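## Task

Scene 1: make the dial you hold read 82 on its upper drag hand, 11 on its lower drag hand and 41 on its needle, and finish with the tool's round button released (up).

## Robot and tools

Setup: one robot arm on a base near the table origin, ending in a right hand with sixteen finger motors. The dial hangs from a cord overhead and is worked through a tool with a handle and a round button. While the button is held in, the handle and needle are coupled: squeezing the handle lifts the needle, relaxing it lowers the needle, and a flag appears in the dial's window. Shortly after the button pops up they uncouple, so the handle moves freely. The needle shoves each drag hand along as it travels and leaves it at the point where the needle reverses. So drive the needle up to the upper target, down to the lower target, then back to the needle target, and release the button. The state must hold after the robot lets go.

Frames: every pose, velocity and target is in the arm's base frame, which sits at (0, 0, +0.054) m in the scene frame and is nearly level. The scene frame has its origin on the table under the base, +z up, +y to the left when facing +x. Hand point axes: +z runs along straight fingers toward the tips, +x crosses the palm away from the thumb, +y points out of the palm face. The palm face is at y = -0.062 m; the fingertips reach about 0.139 m past knuckles at z = -0.017 m. A rigid mast near the wrist (x +0.05 to +0.10, z -0.16 to -0.11, y up to +0.06 m) can collide with things.

Row layout (used by both execute_actions and move): 24 numbers, each in [-1, 1]. First six: dx, dy, dz, rx, ry, rz, an offset (not a pose) from the current Hand target, along base-frame axes; 1.0 equals 0.6 m of travel or 180 degrees of turn; rx, ry, rz form a single rotation vector turning about the Hand target's position. Then sixteen absolute finger goals in this order: index_mcp, index_abd, index_pip, index_dip, middle_mcp, middle_abd, middle_pip, middle_dip, ring_mcp, ring_abd, ring_pip, ring_dip, thumb_cmc, thumb_axl, thumb_mcp, thumb_ipl; each maps linearly between the hinge's two stops (for _mcp, +1 is 128 degrees of curl toward the palm, -1 is -18, straight near -0.75; _pip straight near -0.58, _dip near -0.70, _abd straight at 0; thumb_cmc straight near -0.71, thumb_axl -0.68, thumb_mcp -0.23, thumb_ipl -0.17). Last two: current_limit (-1 means 0 mA, +1 means 550 mA, floor 11 mA) and speed (finger goal rate is (speed+1)/2 of 8.5 rad/s). Starting values are current_limit +0.4, speed -0.6; settings persist until changed. To keep the hand unchanged, resend the finger numbers, current_limit and speed you last sent (at scene start, read them from a result first).

execute_actions: actions is a list of actions; each action is up to 15 rows, one per 1/30 s step, and a short action repeats its final row. All rows in an action count from the pose at that action's start, and each new action starts from the updated Hand target, so repeating an offset keeps moving. cameras picks images; with a non-empty actions list none are sent unless requested.

move: target is one row or a list of up to 15 rows, all offsets from the same starting Hand target. speed is the path's top speed in m/s (0.002 to 3.6, default 0.25; turning up to twice that in rad/s), one value or one per target. blend (m) rounds corners in a list; 0 stops at each. stop_force (3 to 120 N) ends the path when the wrist sensor feels that much resistance; zero (default true) re-zeroes first; blocking=false returns early (not allowed with stop_force). The move: line reports done, off_target, moving, held or fault plus any limits. Omit stop_force when backing away from a contact.

wait: seconds 0 to 10, holds the last command. stop: brakes a running move. zoom_image: camera (cam_high, cam_low, cam_near, cam_wrist) and region [x0, y0, x1, y1] in pixels, at most 504 square, on the latest image. zero_wrist_force: re-zeroes the wrist sensor. finished_scene: scene number 1 or 2; irreversible, and calls after it in the same reply go to the next scene.

Results: end_effector_position (m) and quat, velocities, Hand target (your last commanded pose after clipping; the hand often rests short of it), joint positions and torques, wrist force and torque in the hand's own axes, and per-motor hand_goal, hand_measured, hand_current_ma, hand_state (moving, goal, blocked, overload). Commanded orientation is clipped to 32 degrees from the measured one each step.

Cautions: a finger pressing 495 mA or more for 5 s shuts down for 10 s, so squeeze with a modest current_limit. Net force around 150 N or large joint torque (wrist joints 25.2 N m) triggers a 10 s stop; the arm is stiff, so never aim past a firm contact, and move slowly near things. Don't swing the dial, yank the cord, drop the tool, or knock anything off the table. Avoid paths near the arm's base. Stretched poses and constant pushing heat motors; overheating brakes the arm for 30 s or more. Thinking time lets the scene run.

Each tool is called after "Call:" as a command line: name --argument value for each argument, lists and objects as JSON in quotes; but a table of rows of numbers goes row by row, as --pt "numbers of a row", without its own name.

## Session

Call:
execute_actions --actions '[]'

Scene clock: 0.00 s.
end_effector_position=(+0.7000, +0.0600, +0.4101) hand_goal=(-0.754, +0.000, -0.576, -0.696, +0.510, +0.000, +0.518, -0.478, +0.510, +0.000, +0.412, -0.478, -0.418, -0.476, -0.216, +0.360) hand_measured=(-0.754, +0.004, -0.576, -0.696, +0.488, +0.002, +0.480, -0.482, +0.508, +0.004, +0.406, -0.482, -0.414, -0.480, -0.218, +0.358) hand_current_ma=(+1, +3, -1, +0, -43, +1, -74, -6, -3, +3, -9, -7, +5, -6, -2, -2) hand_state=(goal, goal, goal, goal, blocked, goal, blocked, goal, goal, goal, goal, goal, goal, goal, goal, goal) hand_current_limit=0.40 hand_speed=-0.60 end_effector_quat_wxyz=(+0.707, +0.000, +0.707, +0.000)
Joint positions: [-0.34 -1.174 1.922 -3.89 -1.231 4.713]
Joint velocities: within noise
Joint torques (N m): no reading
Wrist force (N): no reading
Wrist torque (N m): no reading
Wrist force, peak (N): no reading
Hand target: +0.7000, +0.0600, +0.4101; +0.707, +0.000, +0.707, +0.000

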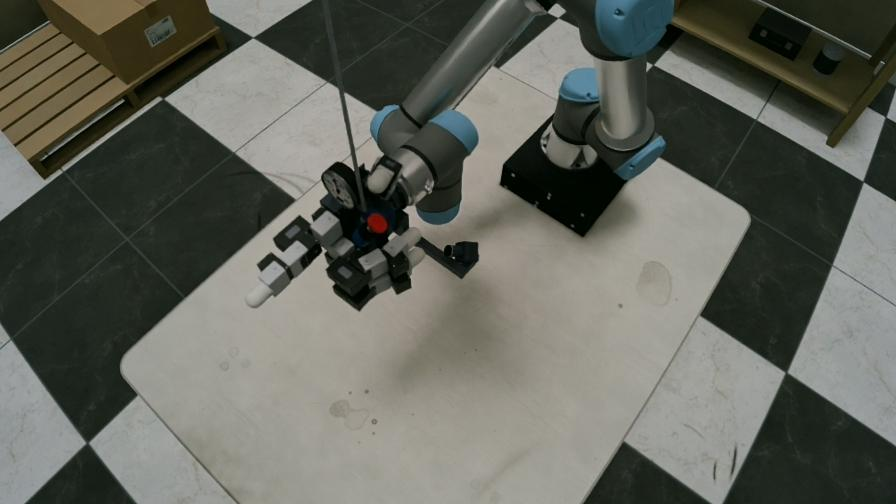

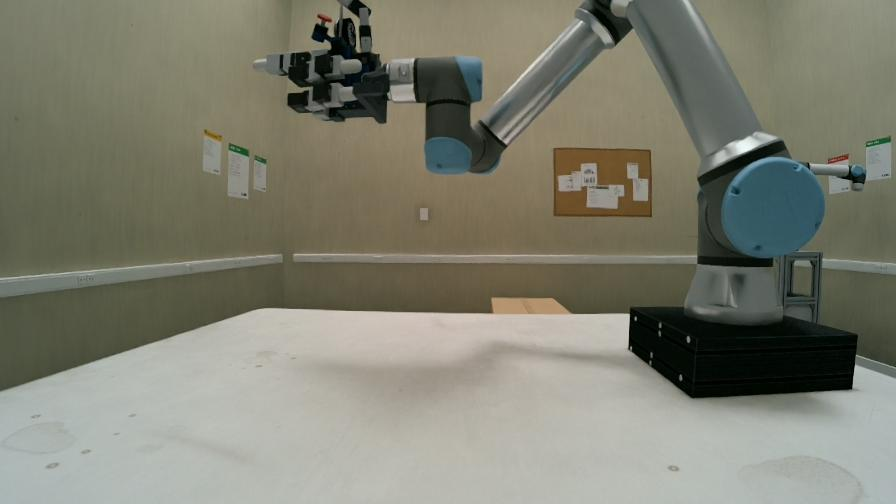

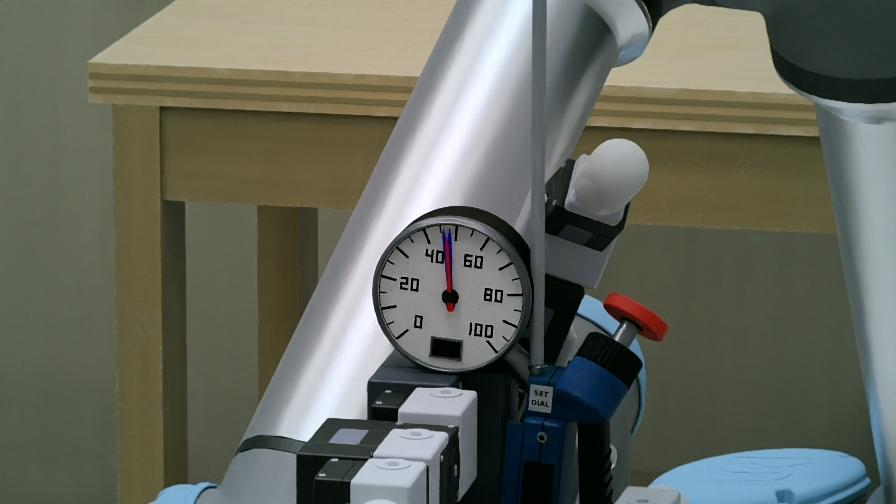

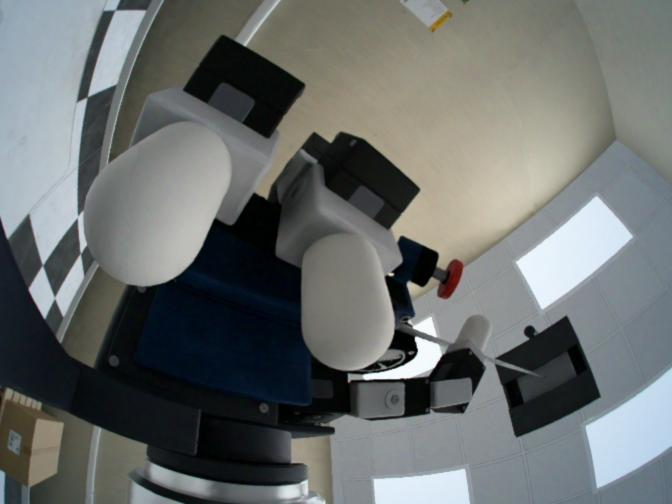

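Call:
zoom_image --camera "cam_near" --region '[340, 130, 690, 504]'

Call:
zoom_image --camera "cam_high" --region '[230, 100, 500, 320]'

Call:
zoom_image --camera "cam_wrist" --region '[260, 200, 560, 440]'

Call:
zoom_image --camera "cam_low" --region '[240, 0, 440, 130]'

Scaled by 1.348.

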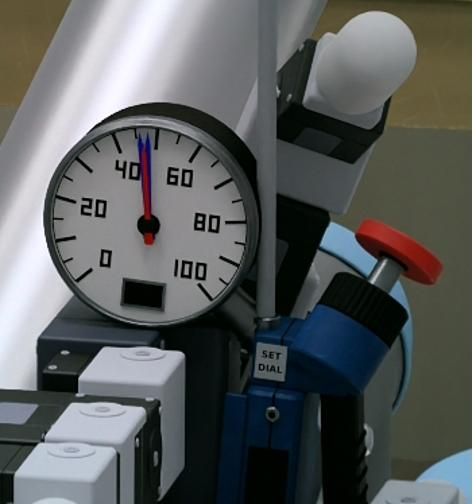

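Scaled by 1.867.

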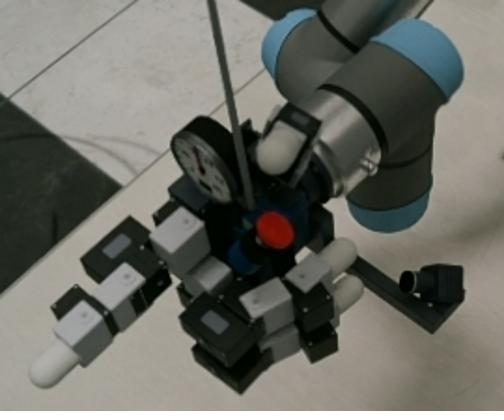

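Scaled by 1.680 from the camera's 672x504 image, which has a finer 960x720 frame.

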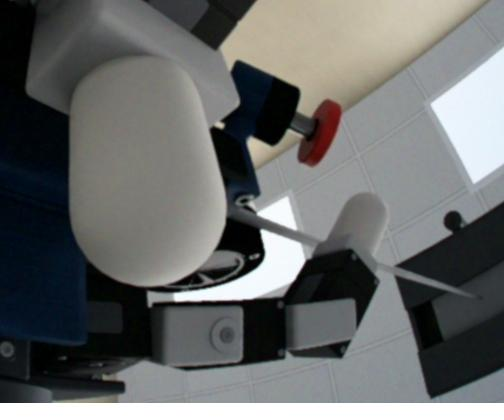

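Scaled by 2.520.

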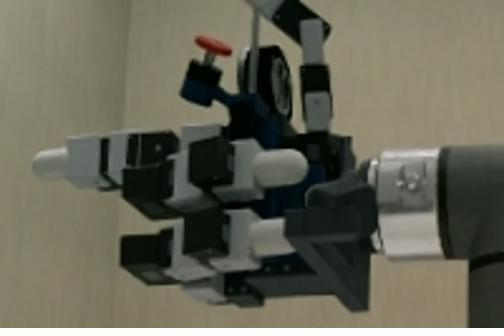

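Call:
execute_actions --actions '[[[0,0,0,0,0,0,-0.754,0,-0.576,-0.696,0.51,0,0.518,-0.478,0.51,0,0.412,-0.478,-0.114,-0.68,-0.23,0.36,0.4,-0.6]]]' --cameras '["all"]'

Call:
zoom_image --camera "cam_near" --region '[340, 130, 690, 504]'

Call:
zoom_image --camera "cam_low" --region '[290, 0, 390, 60]'

Scene clock: 64.33 s.
end_effector_position=(+0.7000, +0.0600, +0.4101) hand_goal=(-0.754, +0.000, -0.576, -0.696, +0.510, +0.000, +0.518, -0.478, +0.510, +0.000, +0.412, -0.478, -0.114, -0.680, -0.230, +0.360) hand_measured=(-0.754, +0.004, -0.576, -0.696, +0.494, +0.000, +0.502, -0.482, +0.508, +0.004, +0.406, -0.482, -0.106, -0.672, -0.224, +0.358) hand_current_ma=(+1, +3, -1, +0, -31, +1, -27, -6, -3, +3, -8, -7, +13, +15, +13, -2) hand_state=(goal, goal, goal, goal, goal, goal, goal, goal, goal, goal, goal, goal, goal, goal, goal, goal) hand_current_limit=0.40 hand_speed=-0.60 end_effector_quat_wxyz=(+0.707, +0.000, +0.707, +0.000)
Joint positions: [-0.34 -1.174 1.922 -3.89 -1.231 4.713]
Joint torques (N m): [-2.95 -29.88 -22.97 -2.09 -0.96 -1.09]
Wrist force (N): [-2.5 0.1 0.0]
Wrist torque (N m): [0.01 0.15 -0.16]
Wrist force, peak (N): [-3.5 0.6 0.1]
Hand target: +0.7000, +0.0600, +0.4101; +0.707, +0.000, +0.707, +0.000
Off the commanded pose: 0.000 m, 0 deg.

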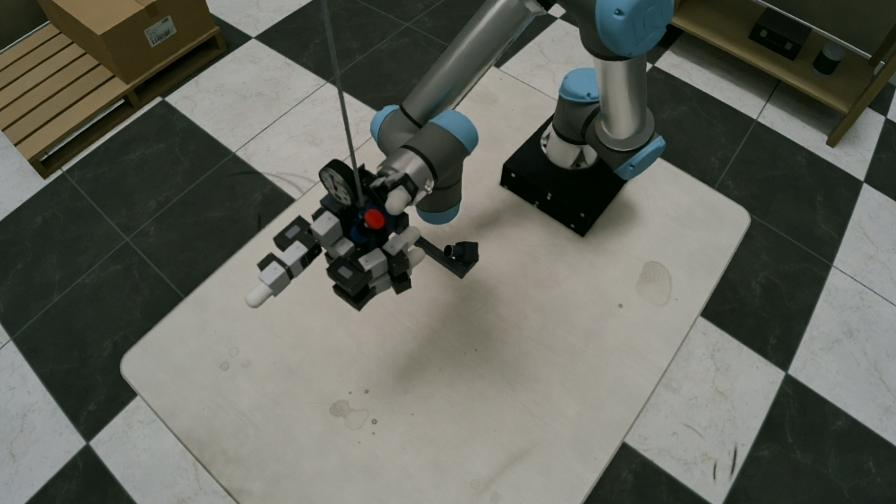

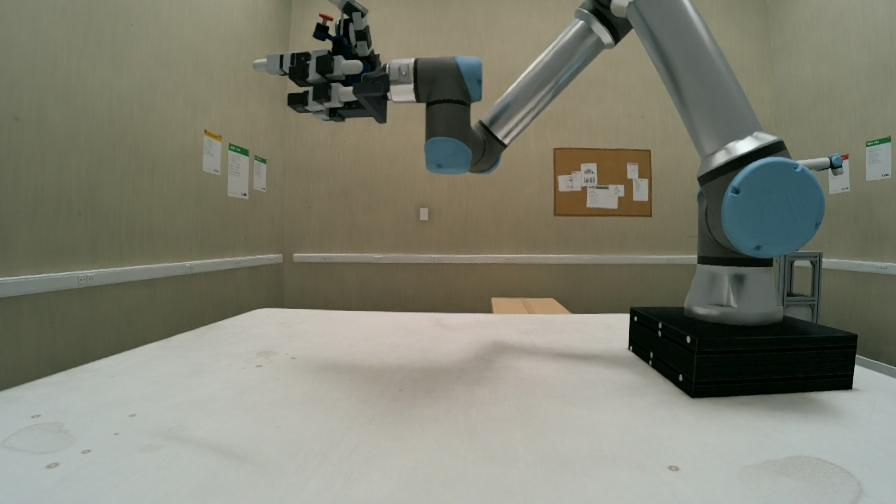

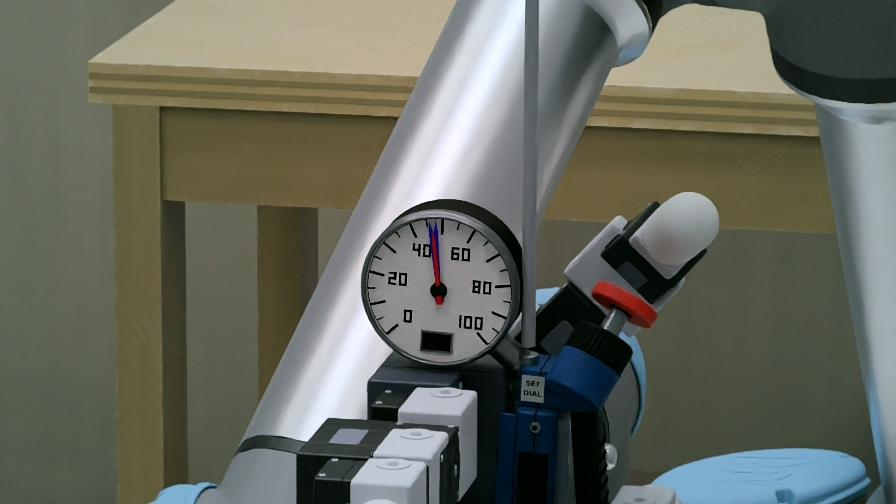

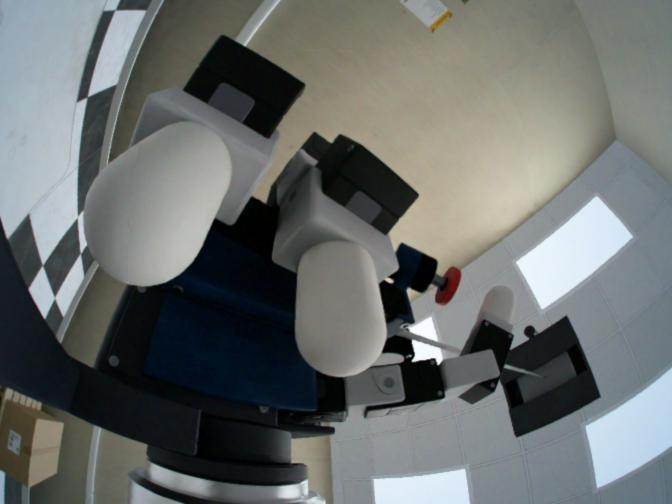

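Scaled by 1.348.

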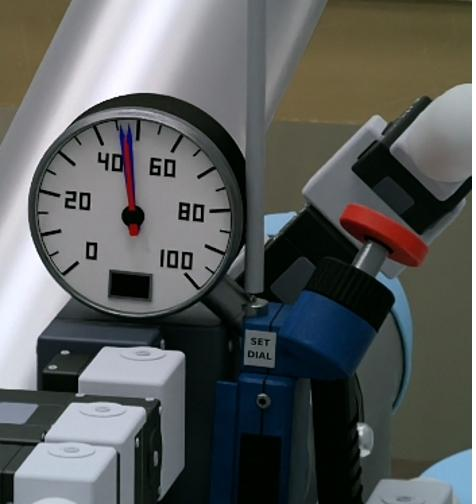

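Scaled by 5.040.

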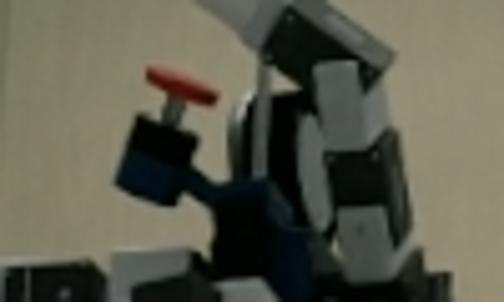

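Call:
execute_actions --actions '[[[0,0,0,0,0,0,-0.754,0,-0.576,-0.696,0.51,0,0.518,-0.478,0.51,0,0.412,-0.478,-0.114,-0.68,-0.05,0.43,0.4,-0.7]]]' --cameras '["cam_near", "cam_low", "cam_high"]'

Call:
zoom_image --camera "cam_low" --region '[290, 0, 390, 60]'

Call:
zoom_image --camera "cam_high" --region '[310, 130, 450, 270]'

Scene clock: 74.17 s.
end_effector_position=(+0.7000, +0.0600, +0.4101) hand_goal=(-0.754, +0.000, -0.576, -0.696, +0.510, +0.000, +0.518, -0.478, +0.510, +0.000, +0.412, -0.478, -0.114, -0.680, -0.050, +0.430) hand_measured=(-0.754, +0.004, -0.576, -0.696, +0.494, +0.000, +0.504, -0.482, +0.508, +0.004, +0.406, -0.482, -0.106, -0.674, -0.066, +0.426) hand_current_ma=(+1, +3, -1, +0, -30, +1, -26, -6, -3, +3, -8, -7, +13, +11, -36, -8) hand_state=(goal, goal, goal, goal, goal, goal, goal, goal, goal, goal, goal, goal, goal, goal, goal, goal) hand_current_limit=0.40 hand_speed=-0.70 end_effector_quat_wxyz=(+0.707, +0.000, +0.707, +0.000)
Joint positions: [-0.34 -1.174 1.922 -3.89 -1.231 4.713]
Joint torques (N m): [-2.14 -28.62 -24.4 -2.09 -0.98 -1.51]
Wrist force (N): [-2.6 -0.2 0.1]
Wrist torque (N m): [-0.02 0.14 -0.16]
Wrist force, peak (N): [-3.0 0.1 0.0]
Hand target: +0.7000, +0.0600, +0.4101; +0.707, +0.000, +0.707, +0.000
Off the commanded pose: 0.000 m, 0 deg.
Images, in order (width x height): cam_high 896x504, cam_low 896x504, cam_near 896x504.

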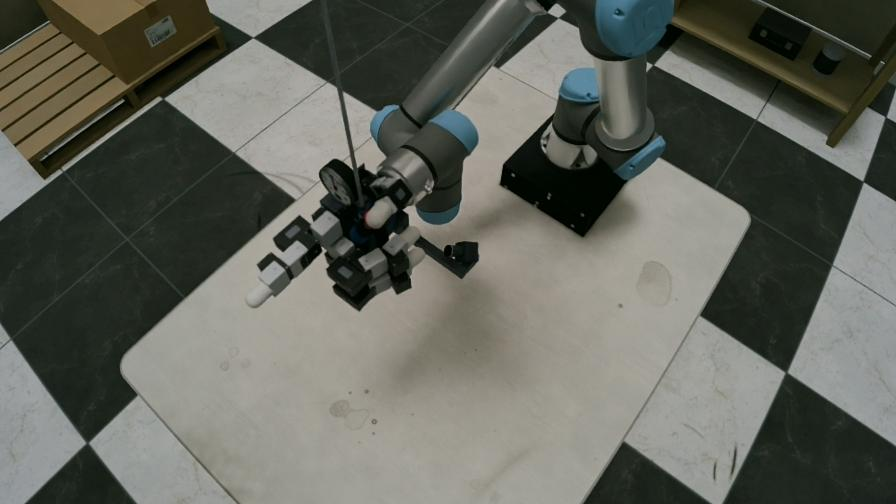

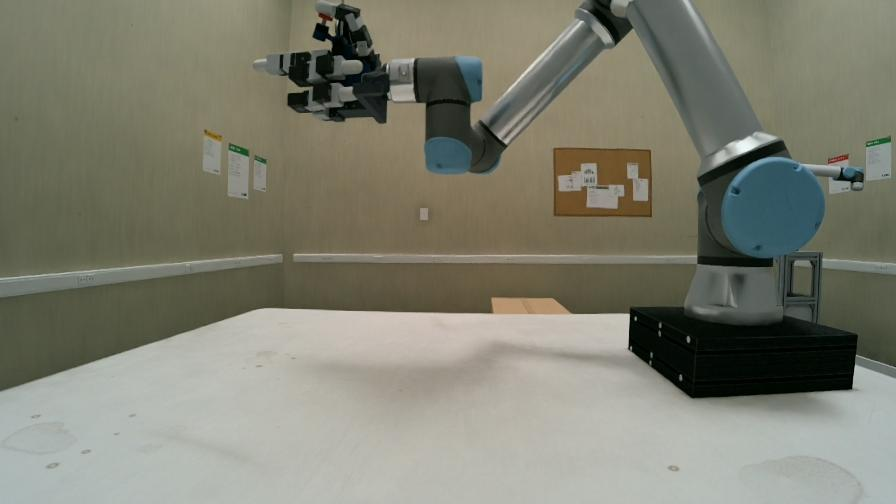

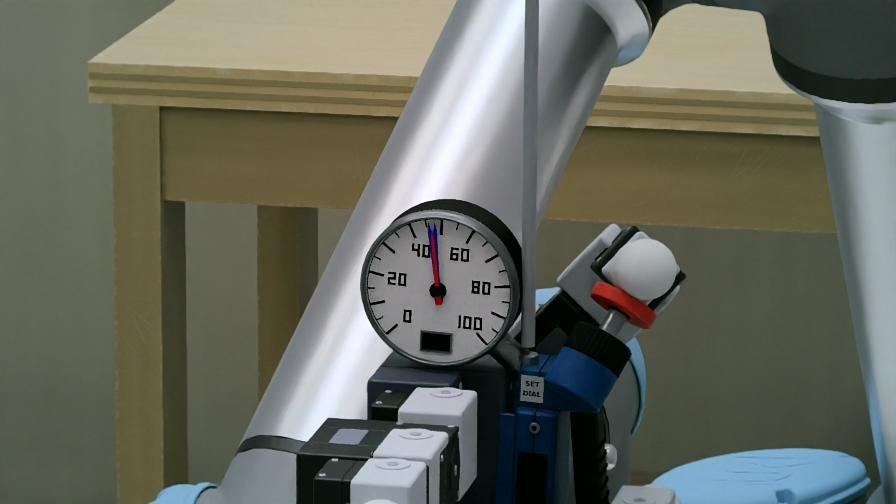

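Scaled by 5.040.

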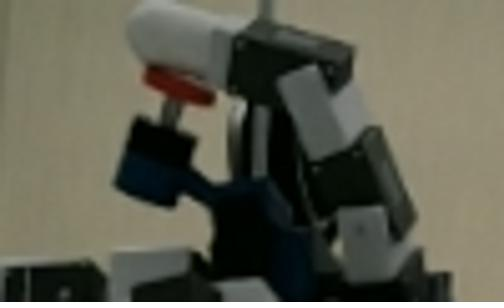

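Scaled by 3.600.

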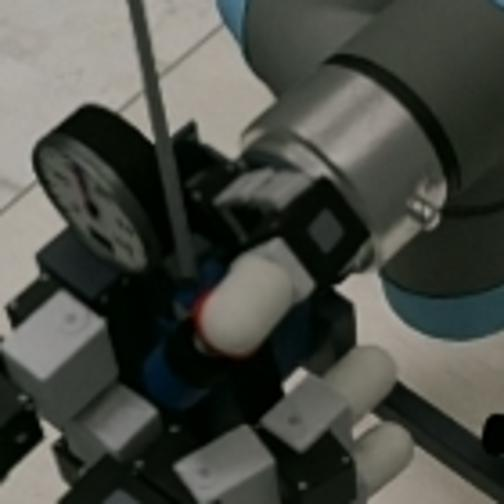

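Call:
execute_actions --actions '[[[0,0,0,0,0,0,-0.754,0,-0.576,-0.696,0.51,0,0.518,-0.478,0.51,0,0.412,-0.478,-0.114,-0.68,-0.05,0.62,0.4,-0.7]]]' --cameras '["cam_near", "cam_low"]'

Call:
zoom_image --camera "cam_low" --region '[290, 0, 390, 60]'

Call:
zoom_image --camera "cam_near" --region '[350, 190, 690, 430]'

Scene clock: 82.10 s.
end_effector_position=(+0.7000, +0.0600, +0.4101) hand_goal=(-0.754, +0.000, -0.576, -0.696, +0.510, +0.000, +0.518, -0.478, +0.510, +0.000, +0.412, -0.478, -0.114, -0.680, -0.050, +0.620) hand_measured=(-0.754, +0.004, -0.576, -0.696, +0.494, +0.000, +0.504, -0.482, +0.508, +0.004, +0.406, -0.482, -0.106, -0.676, -0.086, +0.554) hand_current_ma=(+1, +3, -1, +0, -30, +1, -26, -6, -3, +3, -8, -7, +13, +8, -98, -193) hand_state=(goal, goal, goal, goal, goal, goal, goal, goal, goal, goal, goal, goal, goal, goal, blocked, blocked) hand_current_limit=0.40 hand_speed=-0.70 end_effector_quat_wxyz=(+0.707, +0.000, +0.707, +0.000)
Joint positions: [-0.34 -1.174 1.922 -3.89 -1.231 4.713]
Joint torques (N m): [-2.16 -27.22 -26.36 -2.52 -1.44 -1.52]
Wrist force (N): [-3.5 0.2 0.1]
Wrist torque (N m): [0.01 0.21 -0.21]
Wrist force, peak (N): [-3.5 0.2 0.1]
Hand target: +0.7000, +0.0600, +0.4101; +0.707, +0.000, +0.707, +0.000
Off the commanded pose: 0.000 m, 0 deg.
Images, in order (width x height): cam_low 896x504, cam_near 896x504.

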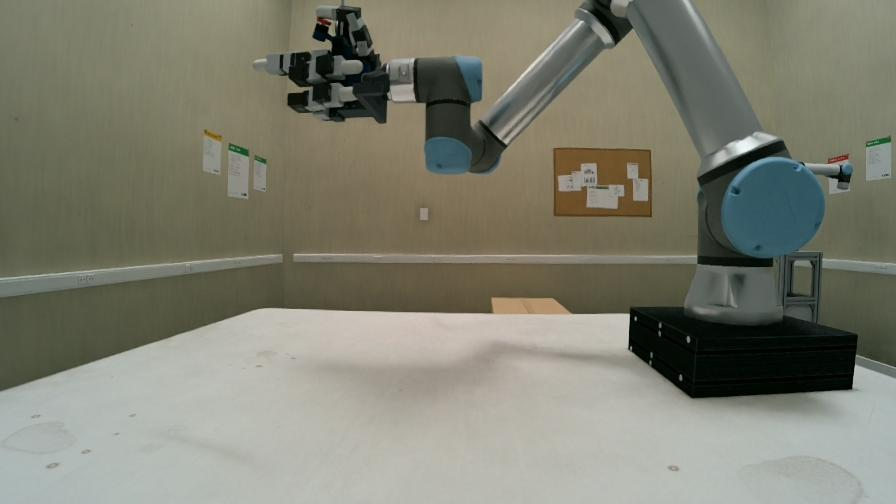

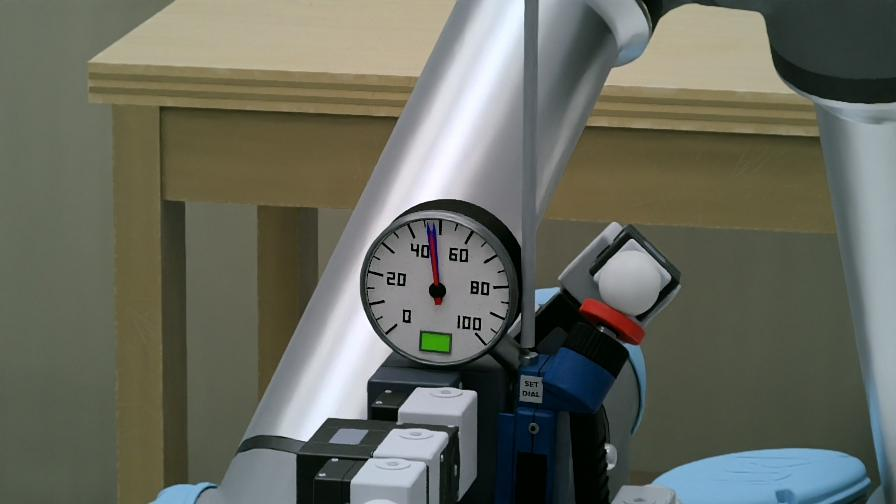

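Scaled by 5.040.

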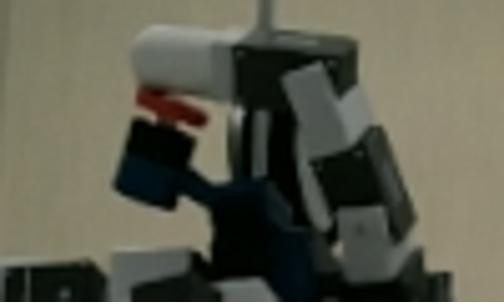

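Scaled by 1.482.

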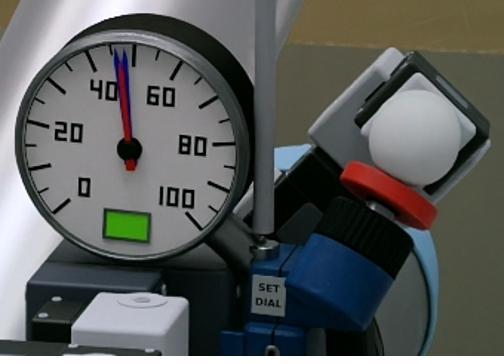

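Call:
execute_actions --actions '[[[0,0,0,0,0,0,-0.754,0,-0.576,-0.696,0.54,0,0.548,-0.478,0.54,0,0.442,-0.478,-0.114,-0.68,-0.05,0.65,0.4,-0.8]]]' --cameras '["cam_near"]'

Call:
zoom_image --camera "cam_near" --region '[350, 190, 690, 430]'

Scene clock: 89.00 s.
end_effector_position=(+0.7000, +0.0600, +0.4101) hand_goal=(-0.754, +0.000, -0.576, -0.696, +0.540, +0.000, +0.548, -0.478, +0.540, +0.000, +0.442, -0.478, -0.114, -0.680, -0.050, +0.650) hand_measured=(-0.754, +0.004, -0.576, -0.696, +0.496, -0.002, +0.508, -0.482, +0.524, +0.006, +0.426, -0.482, -0.106, -0.676, -0.090, +0.580) hand_current_ma=(+1, +3, -1, +0, -98, -1, -82, -6, -32, +5, -30, -7, +13, +8, -105, -211) hand_state=(goal, goal, goal, goal, blocked, goal, blocked, goal, goal, goal, goal, goal, goal, goal, blocked, blocked) hand_current_limit=0.40 hand_speed=-0.80 end_effector_quat_wxyz=(+0.707, +0.000, +0.707, +0.000)
Joint positions: [-0.34 -1.174 1.922 -3.89 -1.231 4.713]
Joint torques (N m): [-3.71 -28.21 -25.29 -2.49 -1.3 -1.54]
Wrist force (N): [-3.3 0.2 -0.1]
Wrist torque (N m): [0.03 0.19 -0.19]
Wrist force, peak (N): [-3.7 0.0 0.0]
Hand target: +0.7000, +0.0600, +0.4101; +0.707, +0.000, +0.707, +0.000
Off the commanded pose: 0.000 m, 0 deg.
Images, in order (width x height): cam_near 896x504.

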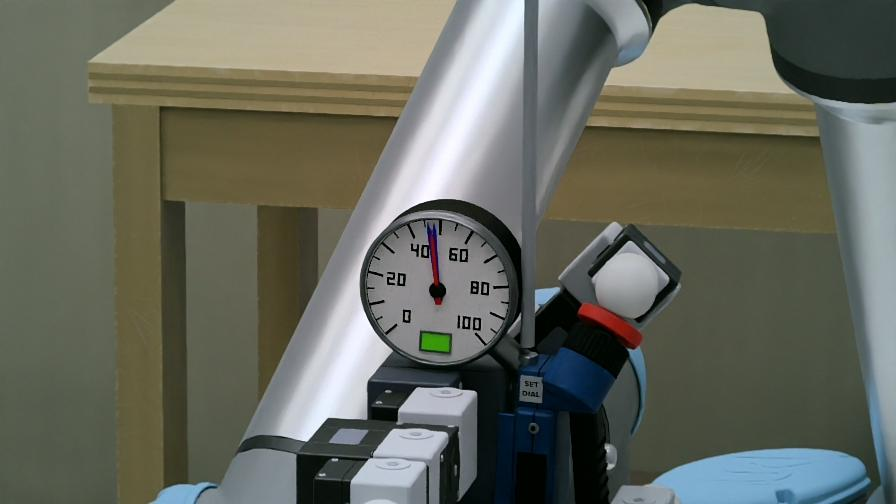

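Scaled by 1.482.

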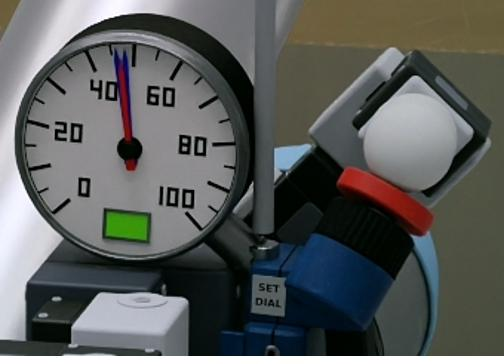

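Call:
execute_actions --actions '[[[0,0,0,0,0,0,-0.754,0,-0.576,-0.696,0.60,0,0.608,-0.478,0.60,0,0.502,-0.478,-0.114,-0.68,-0.05,0.65,0.4,-0.8]]]' --cameras '["cam_near"]'

Call:
execute_actions --actions '[[[0,0,0,0,0,0,-0.754,0,-0.576,-0.696,0.66,0,0.668,-0.478,0.66,0,0.562,-0.478,-0.114,-0.68,-0.05,0.65,0.4,-0.8]]]' --cameras '["cam_near"]'

Scene clock: 96.57 s.
end_effector_position=(+0.7000, +0.0600, +0.4101) hand_goal=(-0.754, +0.000, -0.576, -0.696, +0.600, +0.000, +0.608, -0.478, +0.600, +0.000, +0.502, -0.478, -0.114, -0.680, -0.050, +0.650) hand_measured=(-0.754, +0.004, -0.576, -0.696, +0.510, -0.004, +0.530, -0.482, +0.540, +0.010, +0.460, -0.482, -0.104, -0.676, -0.094, +0.584) hand_current_ma=(+1, +3, -1, +0, -213, -5, -172, -6, -135, +10, -84, -7, +17, +8, -121, -198) hand_state=(goal, goal, goal, goal, blocked, goal, blocked, goal, blocked, goal, blocked, goal, goal, goal, blocked, blocked) hand_current_limit=0.40 hand_speed=-0.80 end_effector_quat_wxyz=(+0.707, +0.000, +0.707, +0.000)
Joint positions: [-0.34 -1.174 1.922 -3.89 -1.231 4.713]
Joint torques (N m): [-3.13 -26.29 -24.75 -2.44 -1.34 -1.71]
Wrist force (N): [-1.6 -0.1 -0.1]
Wrist torque (N m): [0.00 0.10 -0.10]
Wrist force, peak (N): [-3.7 0.2 0.0]
Hand target: +0.7000, +0.0600, +0.4101; +0.707, +0.000, +0.707, +0.000
Off the commanded pose: 0.000 m, 0 deg.
Images, in order (width x height): cam_near 896x504.

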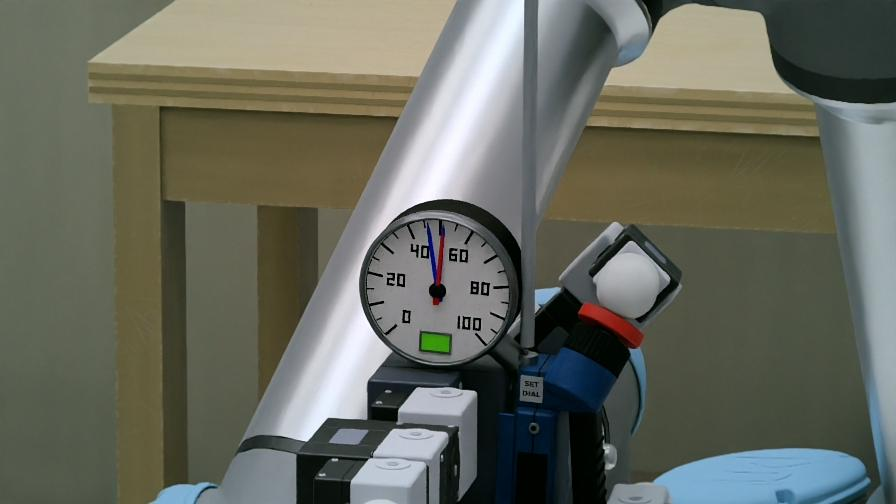

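Scene clock: 97.27 s.
end_effector_position=(+0.7000, +0.0600, +0.4101) hand_goal=(-0.754, +0.000, -0.576, -0.696, +0.660, +0.000, +0.668, -0.478, +0.660, +0.000, +0.562, -0.478, -0.114, -0.680, -0.050, +0.650) hand_measured=(-0.754, +0.004, -0.576, -0.696, +0.536, -0.008, +0.580, -0.482, +0.590, +0.010, +0.518, -0.482, -0.104, -0.676, -0.098, +0.586) hand_current_ma=(+1, +3, -1, +0, -304, -7, -194, -6, -161, +10, -89, -7, +19, +9, -133, -189) hand_state=(goal, goal, goal, goal, blocked, goal, blocked, goal, blocked, goal, blocked, goal, goal, goal, blocked, blocked) hand_current_limit=0.40 hand_speed=-0.80 end_effector_quat_wxyz=(+0.707, +0.000, +0.707, +0.000)
Joint positions: [-0.34 -1.174 1.922 -3.89 -1.231 4.713]
Joint torques (N m): [-4.03 -27.72 -25.49 -2.72 -1.13 -1.49]
Wrist force (N): [-1.2 0.1 -0.1]
Wrist torque (N m): [0.03 0.09 -0.08]
Wrist force, peak (N): [-1.5 0.3 0.2]
Hand target: +0.7000, +0.0600, +0.4101; +0.707, +0.000, +0.707, +0.000
Off the commanded pose: 0.000 m, 0 deg.
Images, in order (width x height): cam_near 896x504.

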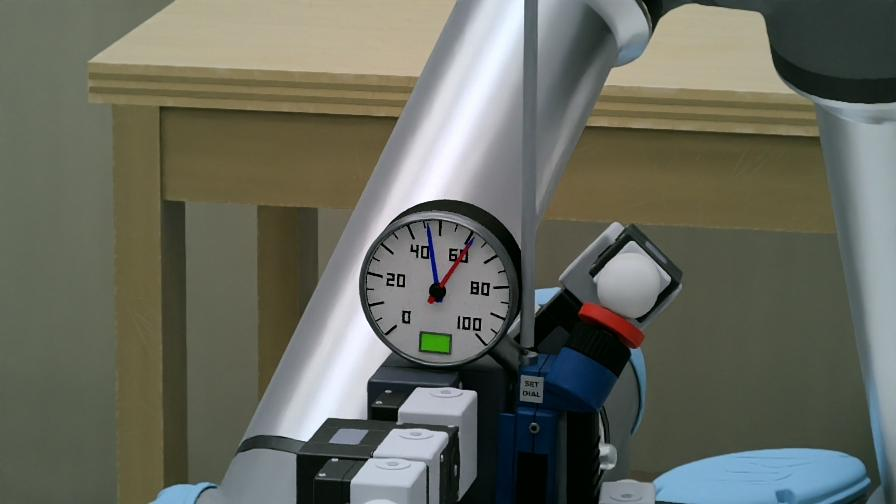

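Call:
execute_actions --actions '[[[0,0,0,0,0,0,-0.754,0,-0.576,-0.696,0.71,0,0.718,-0.478,0.73,0,0.632,-0.478,-0.114,-0.68,-0.05,0.65,0.65,-0.8]]]' --cameras '["cam_near"]'

Call:
zoom_image --camera "cam_near" --region '[350, 190, 530, 380]'

Scene clock: 105.43 s.
end_effector_position=(+0.7000, +0.0600, +0.4101) hand_goal=(-0.754, +0.000, -0.576, -0.696, +0.710, +0.000, +0.718, -0.478, +0.730, +0.000, +0.632, -0.478, -0.114, -0.680, -0.050, +0.650) hand_measured=(-0.754, +0.004, -0.576, -0.696, +0.562, +0.024, +0.614, -0.482, +0.646, +0.016, +0.562, -0.482, -0.104, -0.676, -0.098, +0.588) hand_current_ma=(+1, +3, -1, +0, -372, +29, -235, -6, -199, +19, -152, -6, +19, +9, -135, -186) hand_state=(goal, goal, goal, goal, blocked, blocked, blocked, goal, blocked, goal, blocked, goal, goal, goal, blocked, blocked) hand_current_limit=0.65 hand_speed=-0.80 end_effector_quat_wxyz=(+0.707, +0.000, +0.707, +0.000)
Joint positions: [-0.34 -1.174 1.922 -3.89 -1.231 4.713]
Joint torques (N m): [-3.79 -26.43 -25.77 -2.7 -1.13 -1.57]
Wrist force (N): [-1.7 0.0 0.1]
Wrist torque (N m): [0.00 0.10 -0.10]
Wrist force, peak (N): [-1.7 0.1 0.0]
Hand target: +0.7000, +0.0600, +0.4101; +0.707, +0.000, +0.707, +0.000
Off the commanded pose: 0.000 m, 0 deg.
Images, in order (width x height): cam_near 896x504.

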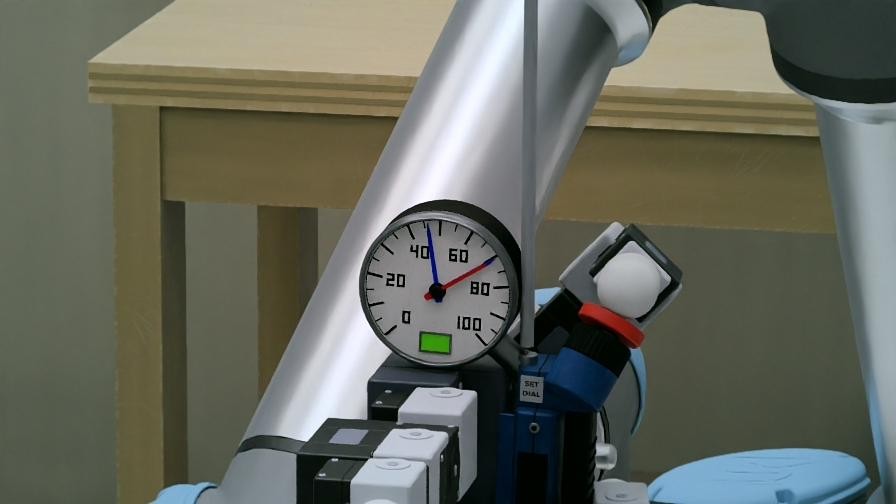

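Scaled by 2.653.

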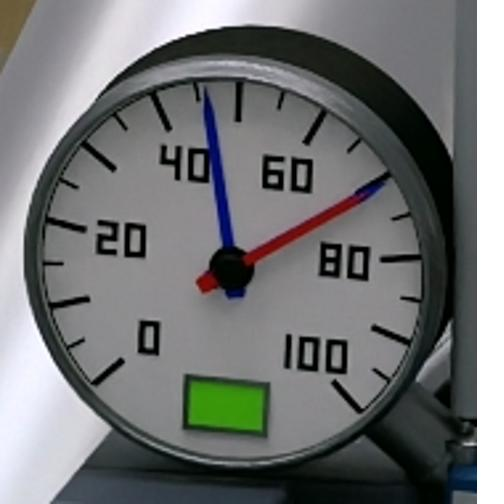

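Call:
execute_actions --actions '[[[0,0,0,0,0,0,-0.754,0,-0.576,-0.696,0.75,0,0.768,-0.478,0.80,0,0.702,-0.478,-0.114,-0.68,-0.05,0.65,0.72,-0.8]]]' --cameras '["cam_near"]'

Call:
zoom_image --camera "cam_near" --region '[350, 190, 530, 380]'

Scene clock: 114.40 s.
end_effector_position=(+0.7000, +0.0600, +0.4101) hand_goal=(-0.754, +0.000, -0.576, -0.696, +0.750, +0.000, +0.768, -0.478, +0.800, +0.000, +0.702, -0.478, -0.114, -0.680, -0.050, +0.650) hand_measured=(-0.754, +0.004, -0.576, -0.696, +0.564, +0.026, +0.618, -0.482, +0.650, +0.026, +0.566, -0.482, -0.104, -0.676, -0.098, +0.588) hand_current_ma=(+1, +3, -1, +0, -473, +31, -354, -6, -379, +32, -317, -5, +19, +9, -135, -186) hand_state=(goal, goal, goal, goal, blocked, blocked, blocked, goal, blocked, blocked, blocked, goal, goal, goal, blocked, blocked) hand_current_limit=0.72 hand_speed=-0.80 end_effector_quat_wxyz=(+0.707, +0.000, +0.707, +0.000)
Joint positions: [-0.34 -1.174 1.922 -3.89 -1.231 4.713]
Joint torques (N m): [-5.82 -26.14 -25.63 -2.93 -1.1 -1.22]
Wrist force (N): [-1.9 0.2 -0.1]
Wrist torque (N m): [0.03 0.10 -0.10]
Wrist force, peak (N): [-2.1 0.0 0.0]
Hand target: +0.7000, +0.0600, +0.4101; +0.707, +0.000, +0.707, +0.000
Off the commanded pose: 0.000 m, 0 deg.
Images, in order (width x height): cam_near 896x504.

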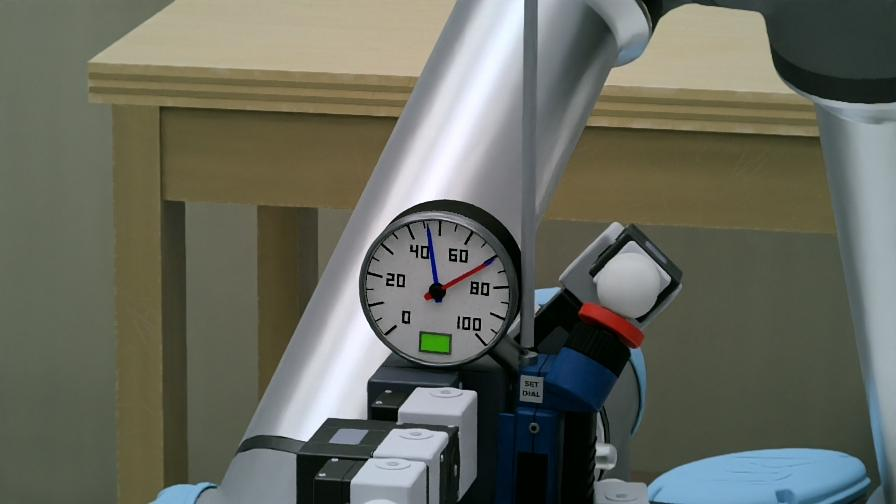

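Scaled by 2.653.

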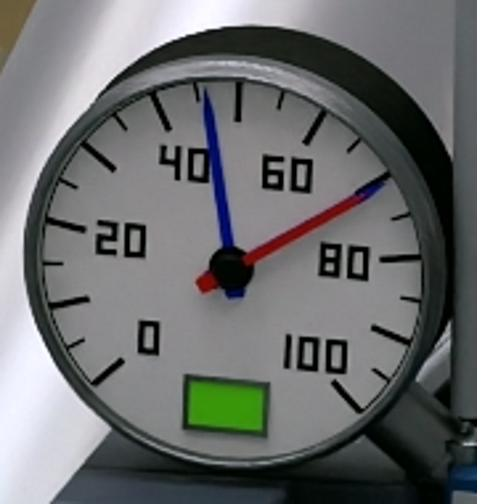

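Call:
execute_actions --actions '[[[0,0,0,0,0,0,-0.754,0,-0.576,-0.696,0.70,0,0.718,-0.478,0.73,0,0.632,-0.478,-0.114,-0.68,-0.05,0.36,0.6,-0.8]],[[0,0,0,0,0,0,-0.754,0,-0.576,-0.696,0.70,0,0.718,-0.478,0.73,0,0.632,-0.478,-0.114,-0.68,-0.05,0.36,0.6,-0.8]]]' --cameras '["cam_near"]'

Call:
execute_actions --actions '[[[0,0,0,0,0,0,-0.754,0,-0.576,-0.696,0.58,0,0.588,-0.478,0.58,0,0.482,-0.478,-0.114,-0.68,-0.05,0.36,0.6,-0.8]]]' --cameras '["cam_near"]'

Call:
execute_actions --actions '[[[0,0,0,0,0,0,-0.754,0,-0.576,-0.696,0.45,0,0.458,-0.478,0.45,0,0.352,-0.478,-0.114,-0.68,-0.05,0.36,0.6,-0.8]]]' --cameras '["cam_near"]'

Scene clock: 124.07 s.
end_effector_position=(+0.7000, +0.0600, +0.4101) hand_goal=(-0.754, +0.000, -0.576, -0.696, +0.700, +0.000, +0.718, -0.478, +0.730, +0.000, +0.632, -0.478, -0.114, -0.680, -0.050, +0.360) hand_measured=(-0.754, +0.004, -0.576, -0.696, +0.564, +0.026, +0.618, -0.482, +0.650, +0.026, +0.562, -0.482, -0.106, -0.678, -0.052, +0.366) hand_current_ma=(+1, +3, -1, +0, -340, +31, -225, -6, -187, +32, -149, -5, +12, +3, -3, +12) hand_state=(goal, goal, goal, goal, blocked, blocked, blocked, goal, blocked, blocked, blocked, goal, goal, goal, goal, goal) hand_current_limit=0.60 hand_speed=-0.80 end_effector_quat_wxyz=(+0.707, +0.000, +0.707, +0.000)
Joint positions: [-0.34 -1.174 1.922 -3.89 -1.231 4.713]
Joint torques (N m): [-4.99 -26 -25.38 -3.07 -1.23 -1.35]
Wrist force (N): [-2.3 0.0 -0.2]
Wrist torque (N m): [0.01 0.13 -0.13]
Wrist force, peak (N): [-2.8 0.1 0.0]
Hand target: +0.7000, +0.0600, +0.4101; +0.707, +0.000, +0.707, +0.000
Off the commanded pose: 0.000 m, 0 deg.
Images, in order (width x height): cam_near 896x504.

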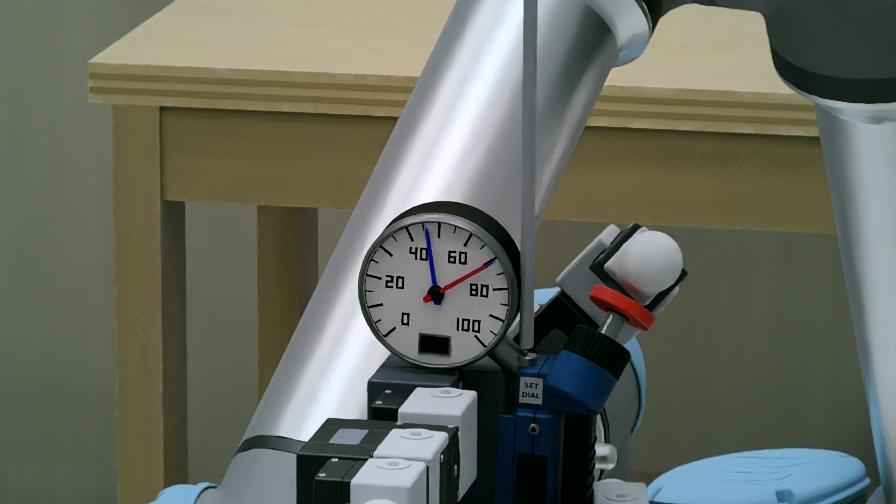

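Scene clock: 124.77 s.
end_effector_position=(+0.7000, +0.0600, +0.4101) hand_goal=(-0.754, +0.000, -0.576, -0.696, +0.580, +0.000, +0.588, -0.478, +0.580, +0.000, +0.482, -0.478, -0.114, -0.680, -0.050, +0.360) hand_measured=(-0.754, +0.004, -0.576, -0.696, +0.542, -0.008, +0.544, -0.482, +0.578, +0.024, +0.480, -0.482, -0.106, -0.678, -0.052, +0.366) hand_current_ma=(+1, +3, -1, +0, -79, -7, -87, -6, -2, +28, -2, -5, +12, +3, -3, +12) hand_state=(goal, goal, goal, goal, blocked, goal, blocked, goal, goal, blocked, goal, goal, goal, goal, goal, goal) hand_current_limit=0.60 hand_speed=-0.80 end_effector_quat_wxyz=(+0.707, +0.000, +0.707, +0.000)
Joint positions: [-0.34 -1.174 1.922 -3.89 -1.231 4.713]
Joint torques (N m): [-4.98 -24.5 -24.93 -3.05 -1 -1.27]
Wrist force (N): [0.0 0.1 0.1]
Wrist torque (N m): [0.00 0.02 0.00]
Wrist force, peak (N): [-2.2 -0.1 0.0]
Hand target: +0.7000, +0.0600, +0.4101; +0.707, +0.000, +0.707, +0.000
Off the commanded pose: 0.000 m, 0 deg.
Images, in order (width x height): cam_near 896x504.

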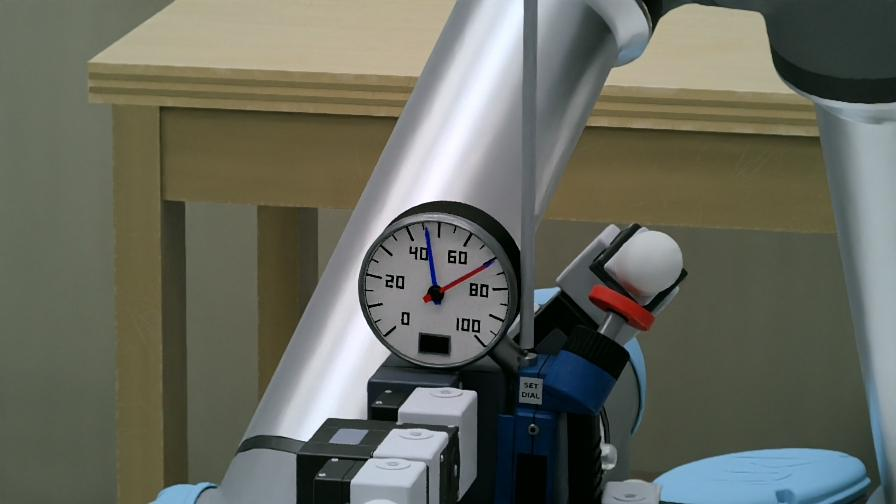

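Scene clock: 125.47 s.
end_effector_position=(+0.7000, +0.0600, +0.4101) hand_goal=(-0.754, +0.000, -0.576, -0.696, +0.450, +0.000, +0.458, -0.478, +0.450, +0.000, +0.352, -0.478, -0.114, -0.680, -0.050, +0.360) hand_measured=(-0.754, +0.004, -0.576, -0.696, +0.450, -0.002, +0.460, -0.482, +0.454, +0.022, +0.356, -0.482, -0.106, -0.678, -0.052, +0.366) hand_current_ma=(+1, +3, -1, +0, +1, -2, +1, -6, +5, +25, +7, -5, +12, +3, -3, +12) hand_state=(goal, goal, goal, goal, goal, goal, goal, goal, goal, blocked, goal, goal, goal, goal, goal, goal) hand_current_limit=0.60 hand_speed=-0.80 end_effector_quat_wxyz=(+0.707, +0.000, +0.707, +0.000)
Joint positions: [-0.34 -1.174 1.922 -3.89 -1.231 4.713]
Joint torques (N m): [-4.5 -24.39 -25.74 -2.74 -1.19 -1.29]
Wrist force (N): [-2.7 0.0 0.2]
Wrist torque (N m): [-0.01 0.17 -0.16]
Wrist force, peak (N): [-2.9 0.1 0.0]
Hand target: +0.7000, +0.0600, +0.4101; +0.707, +0.000, +0.707, +0.000
Off the commanded pose: 0.000 m, 0 deg.
Images, in order (width x height): cam_near 896x504.

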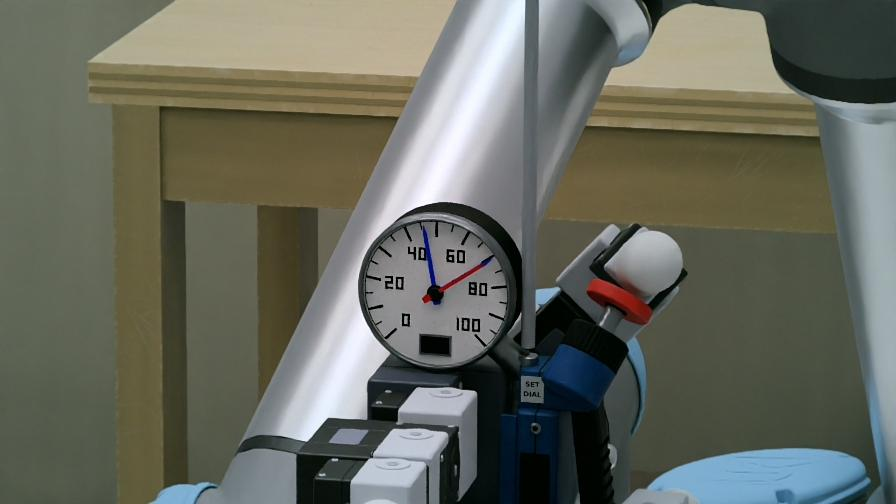

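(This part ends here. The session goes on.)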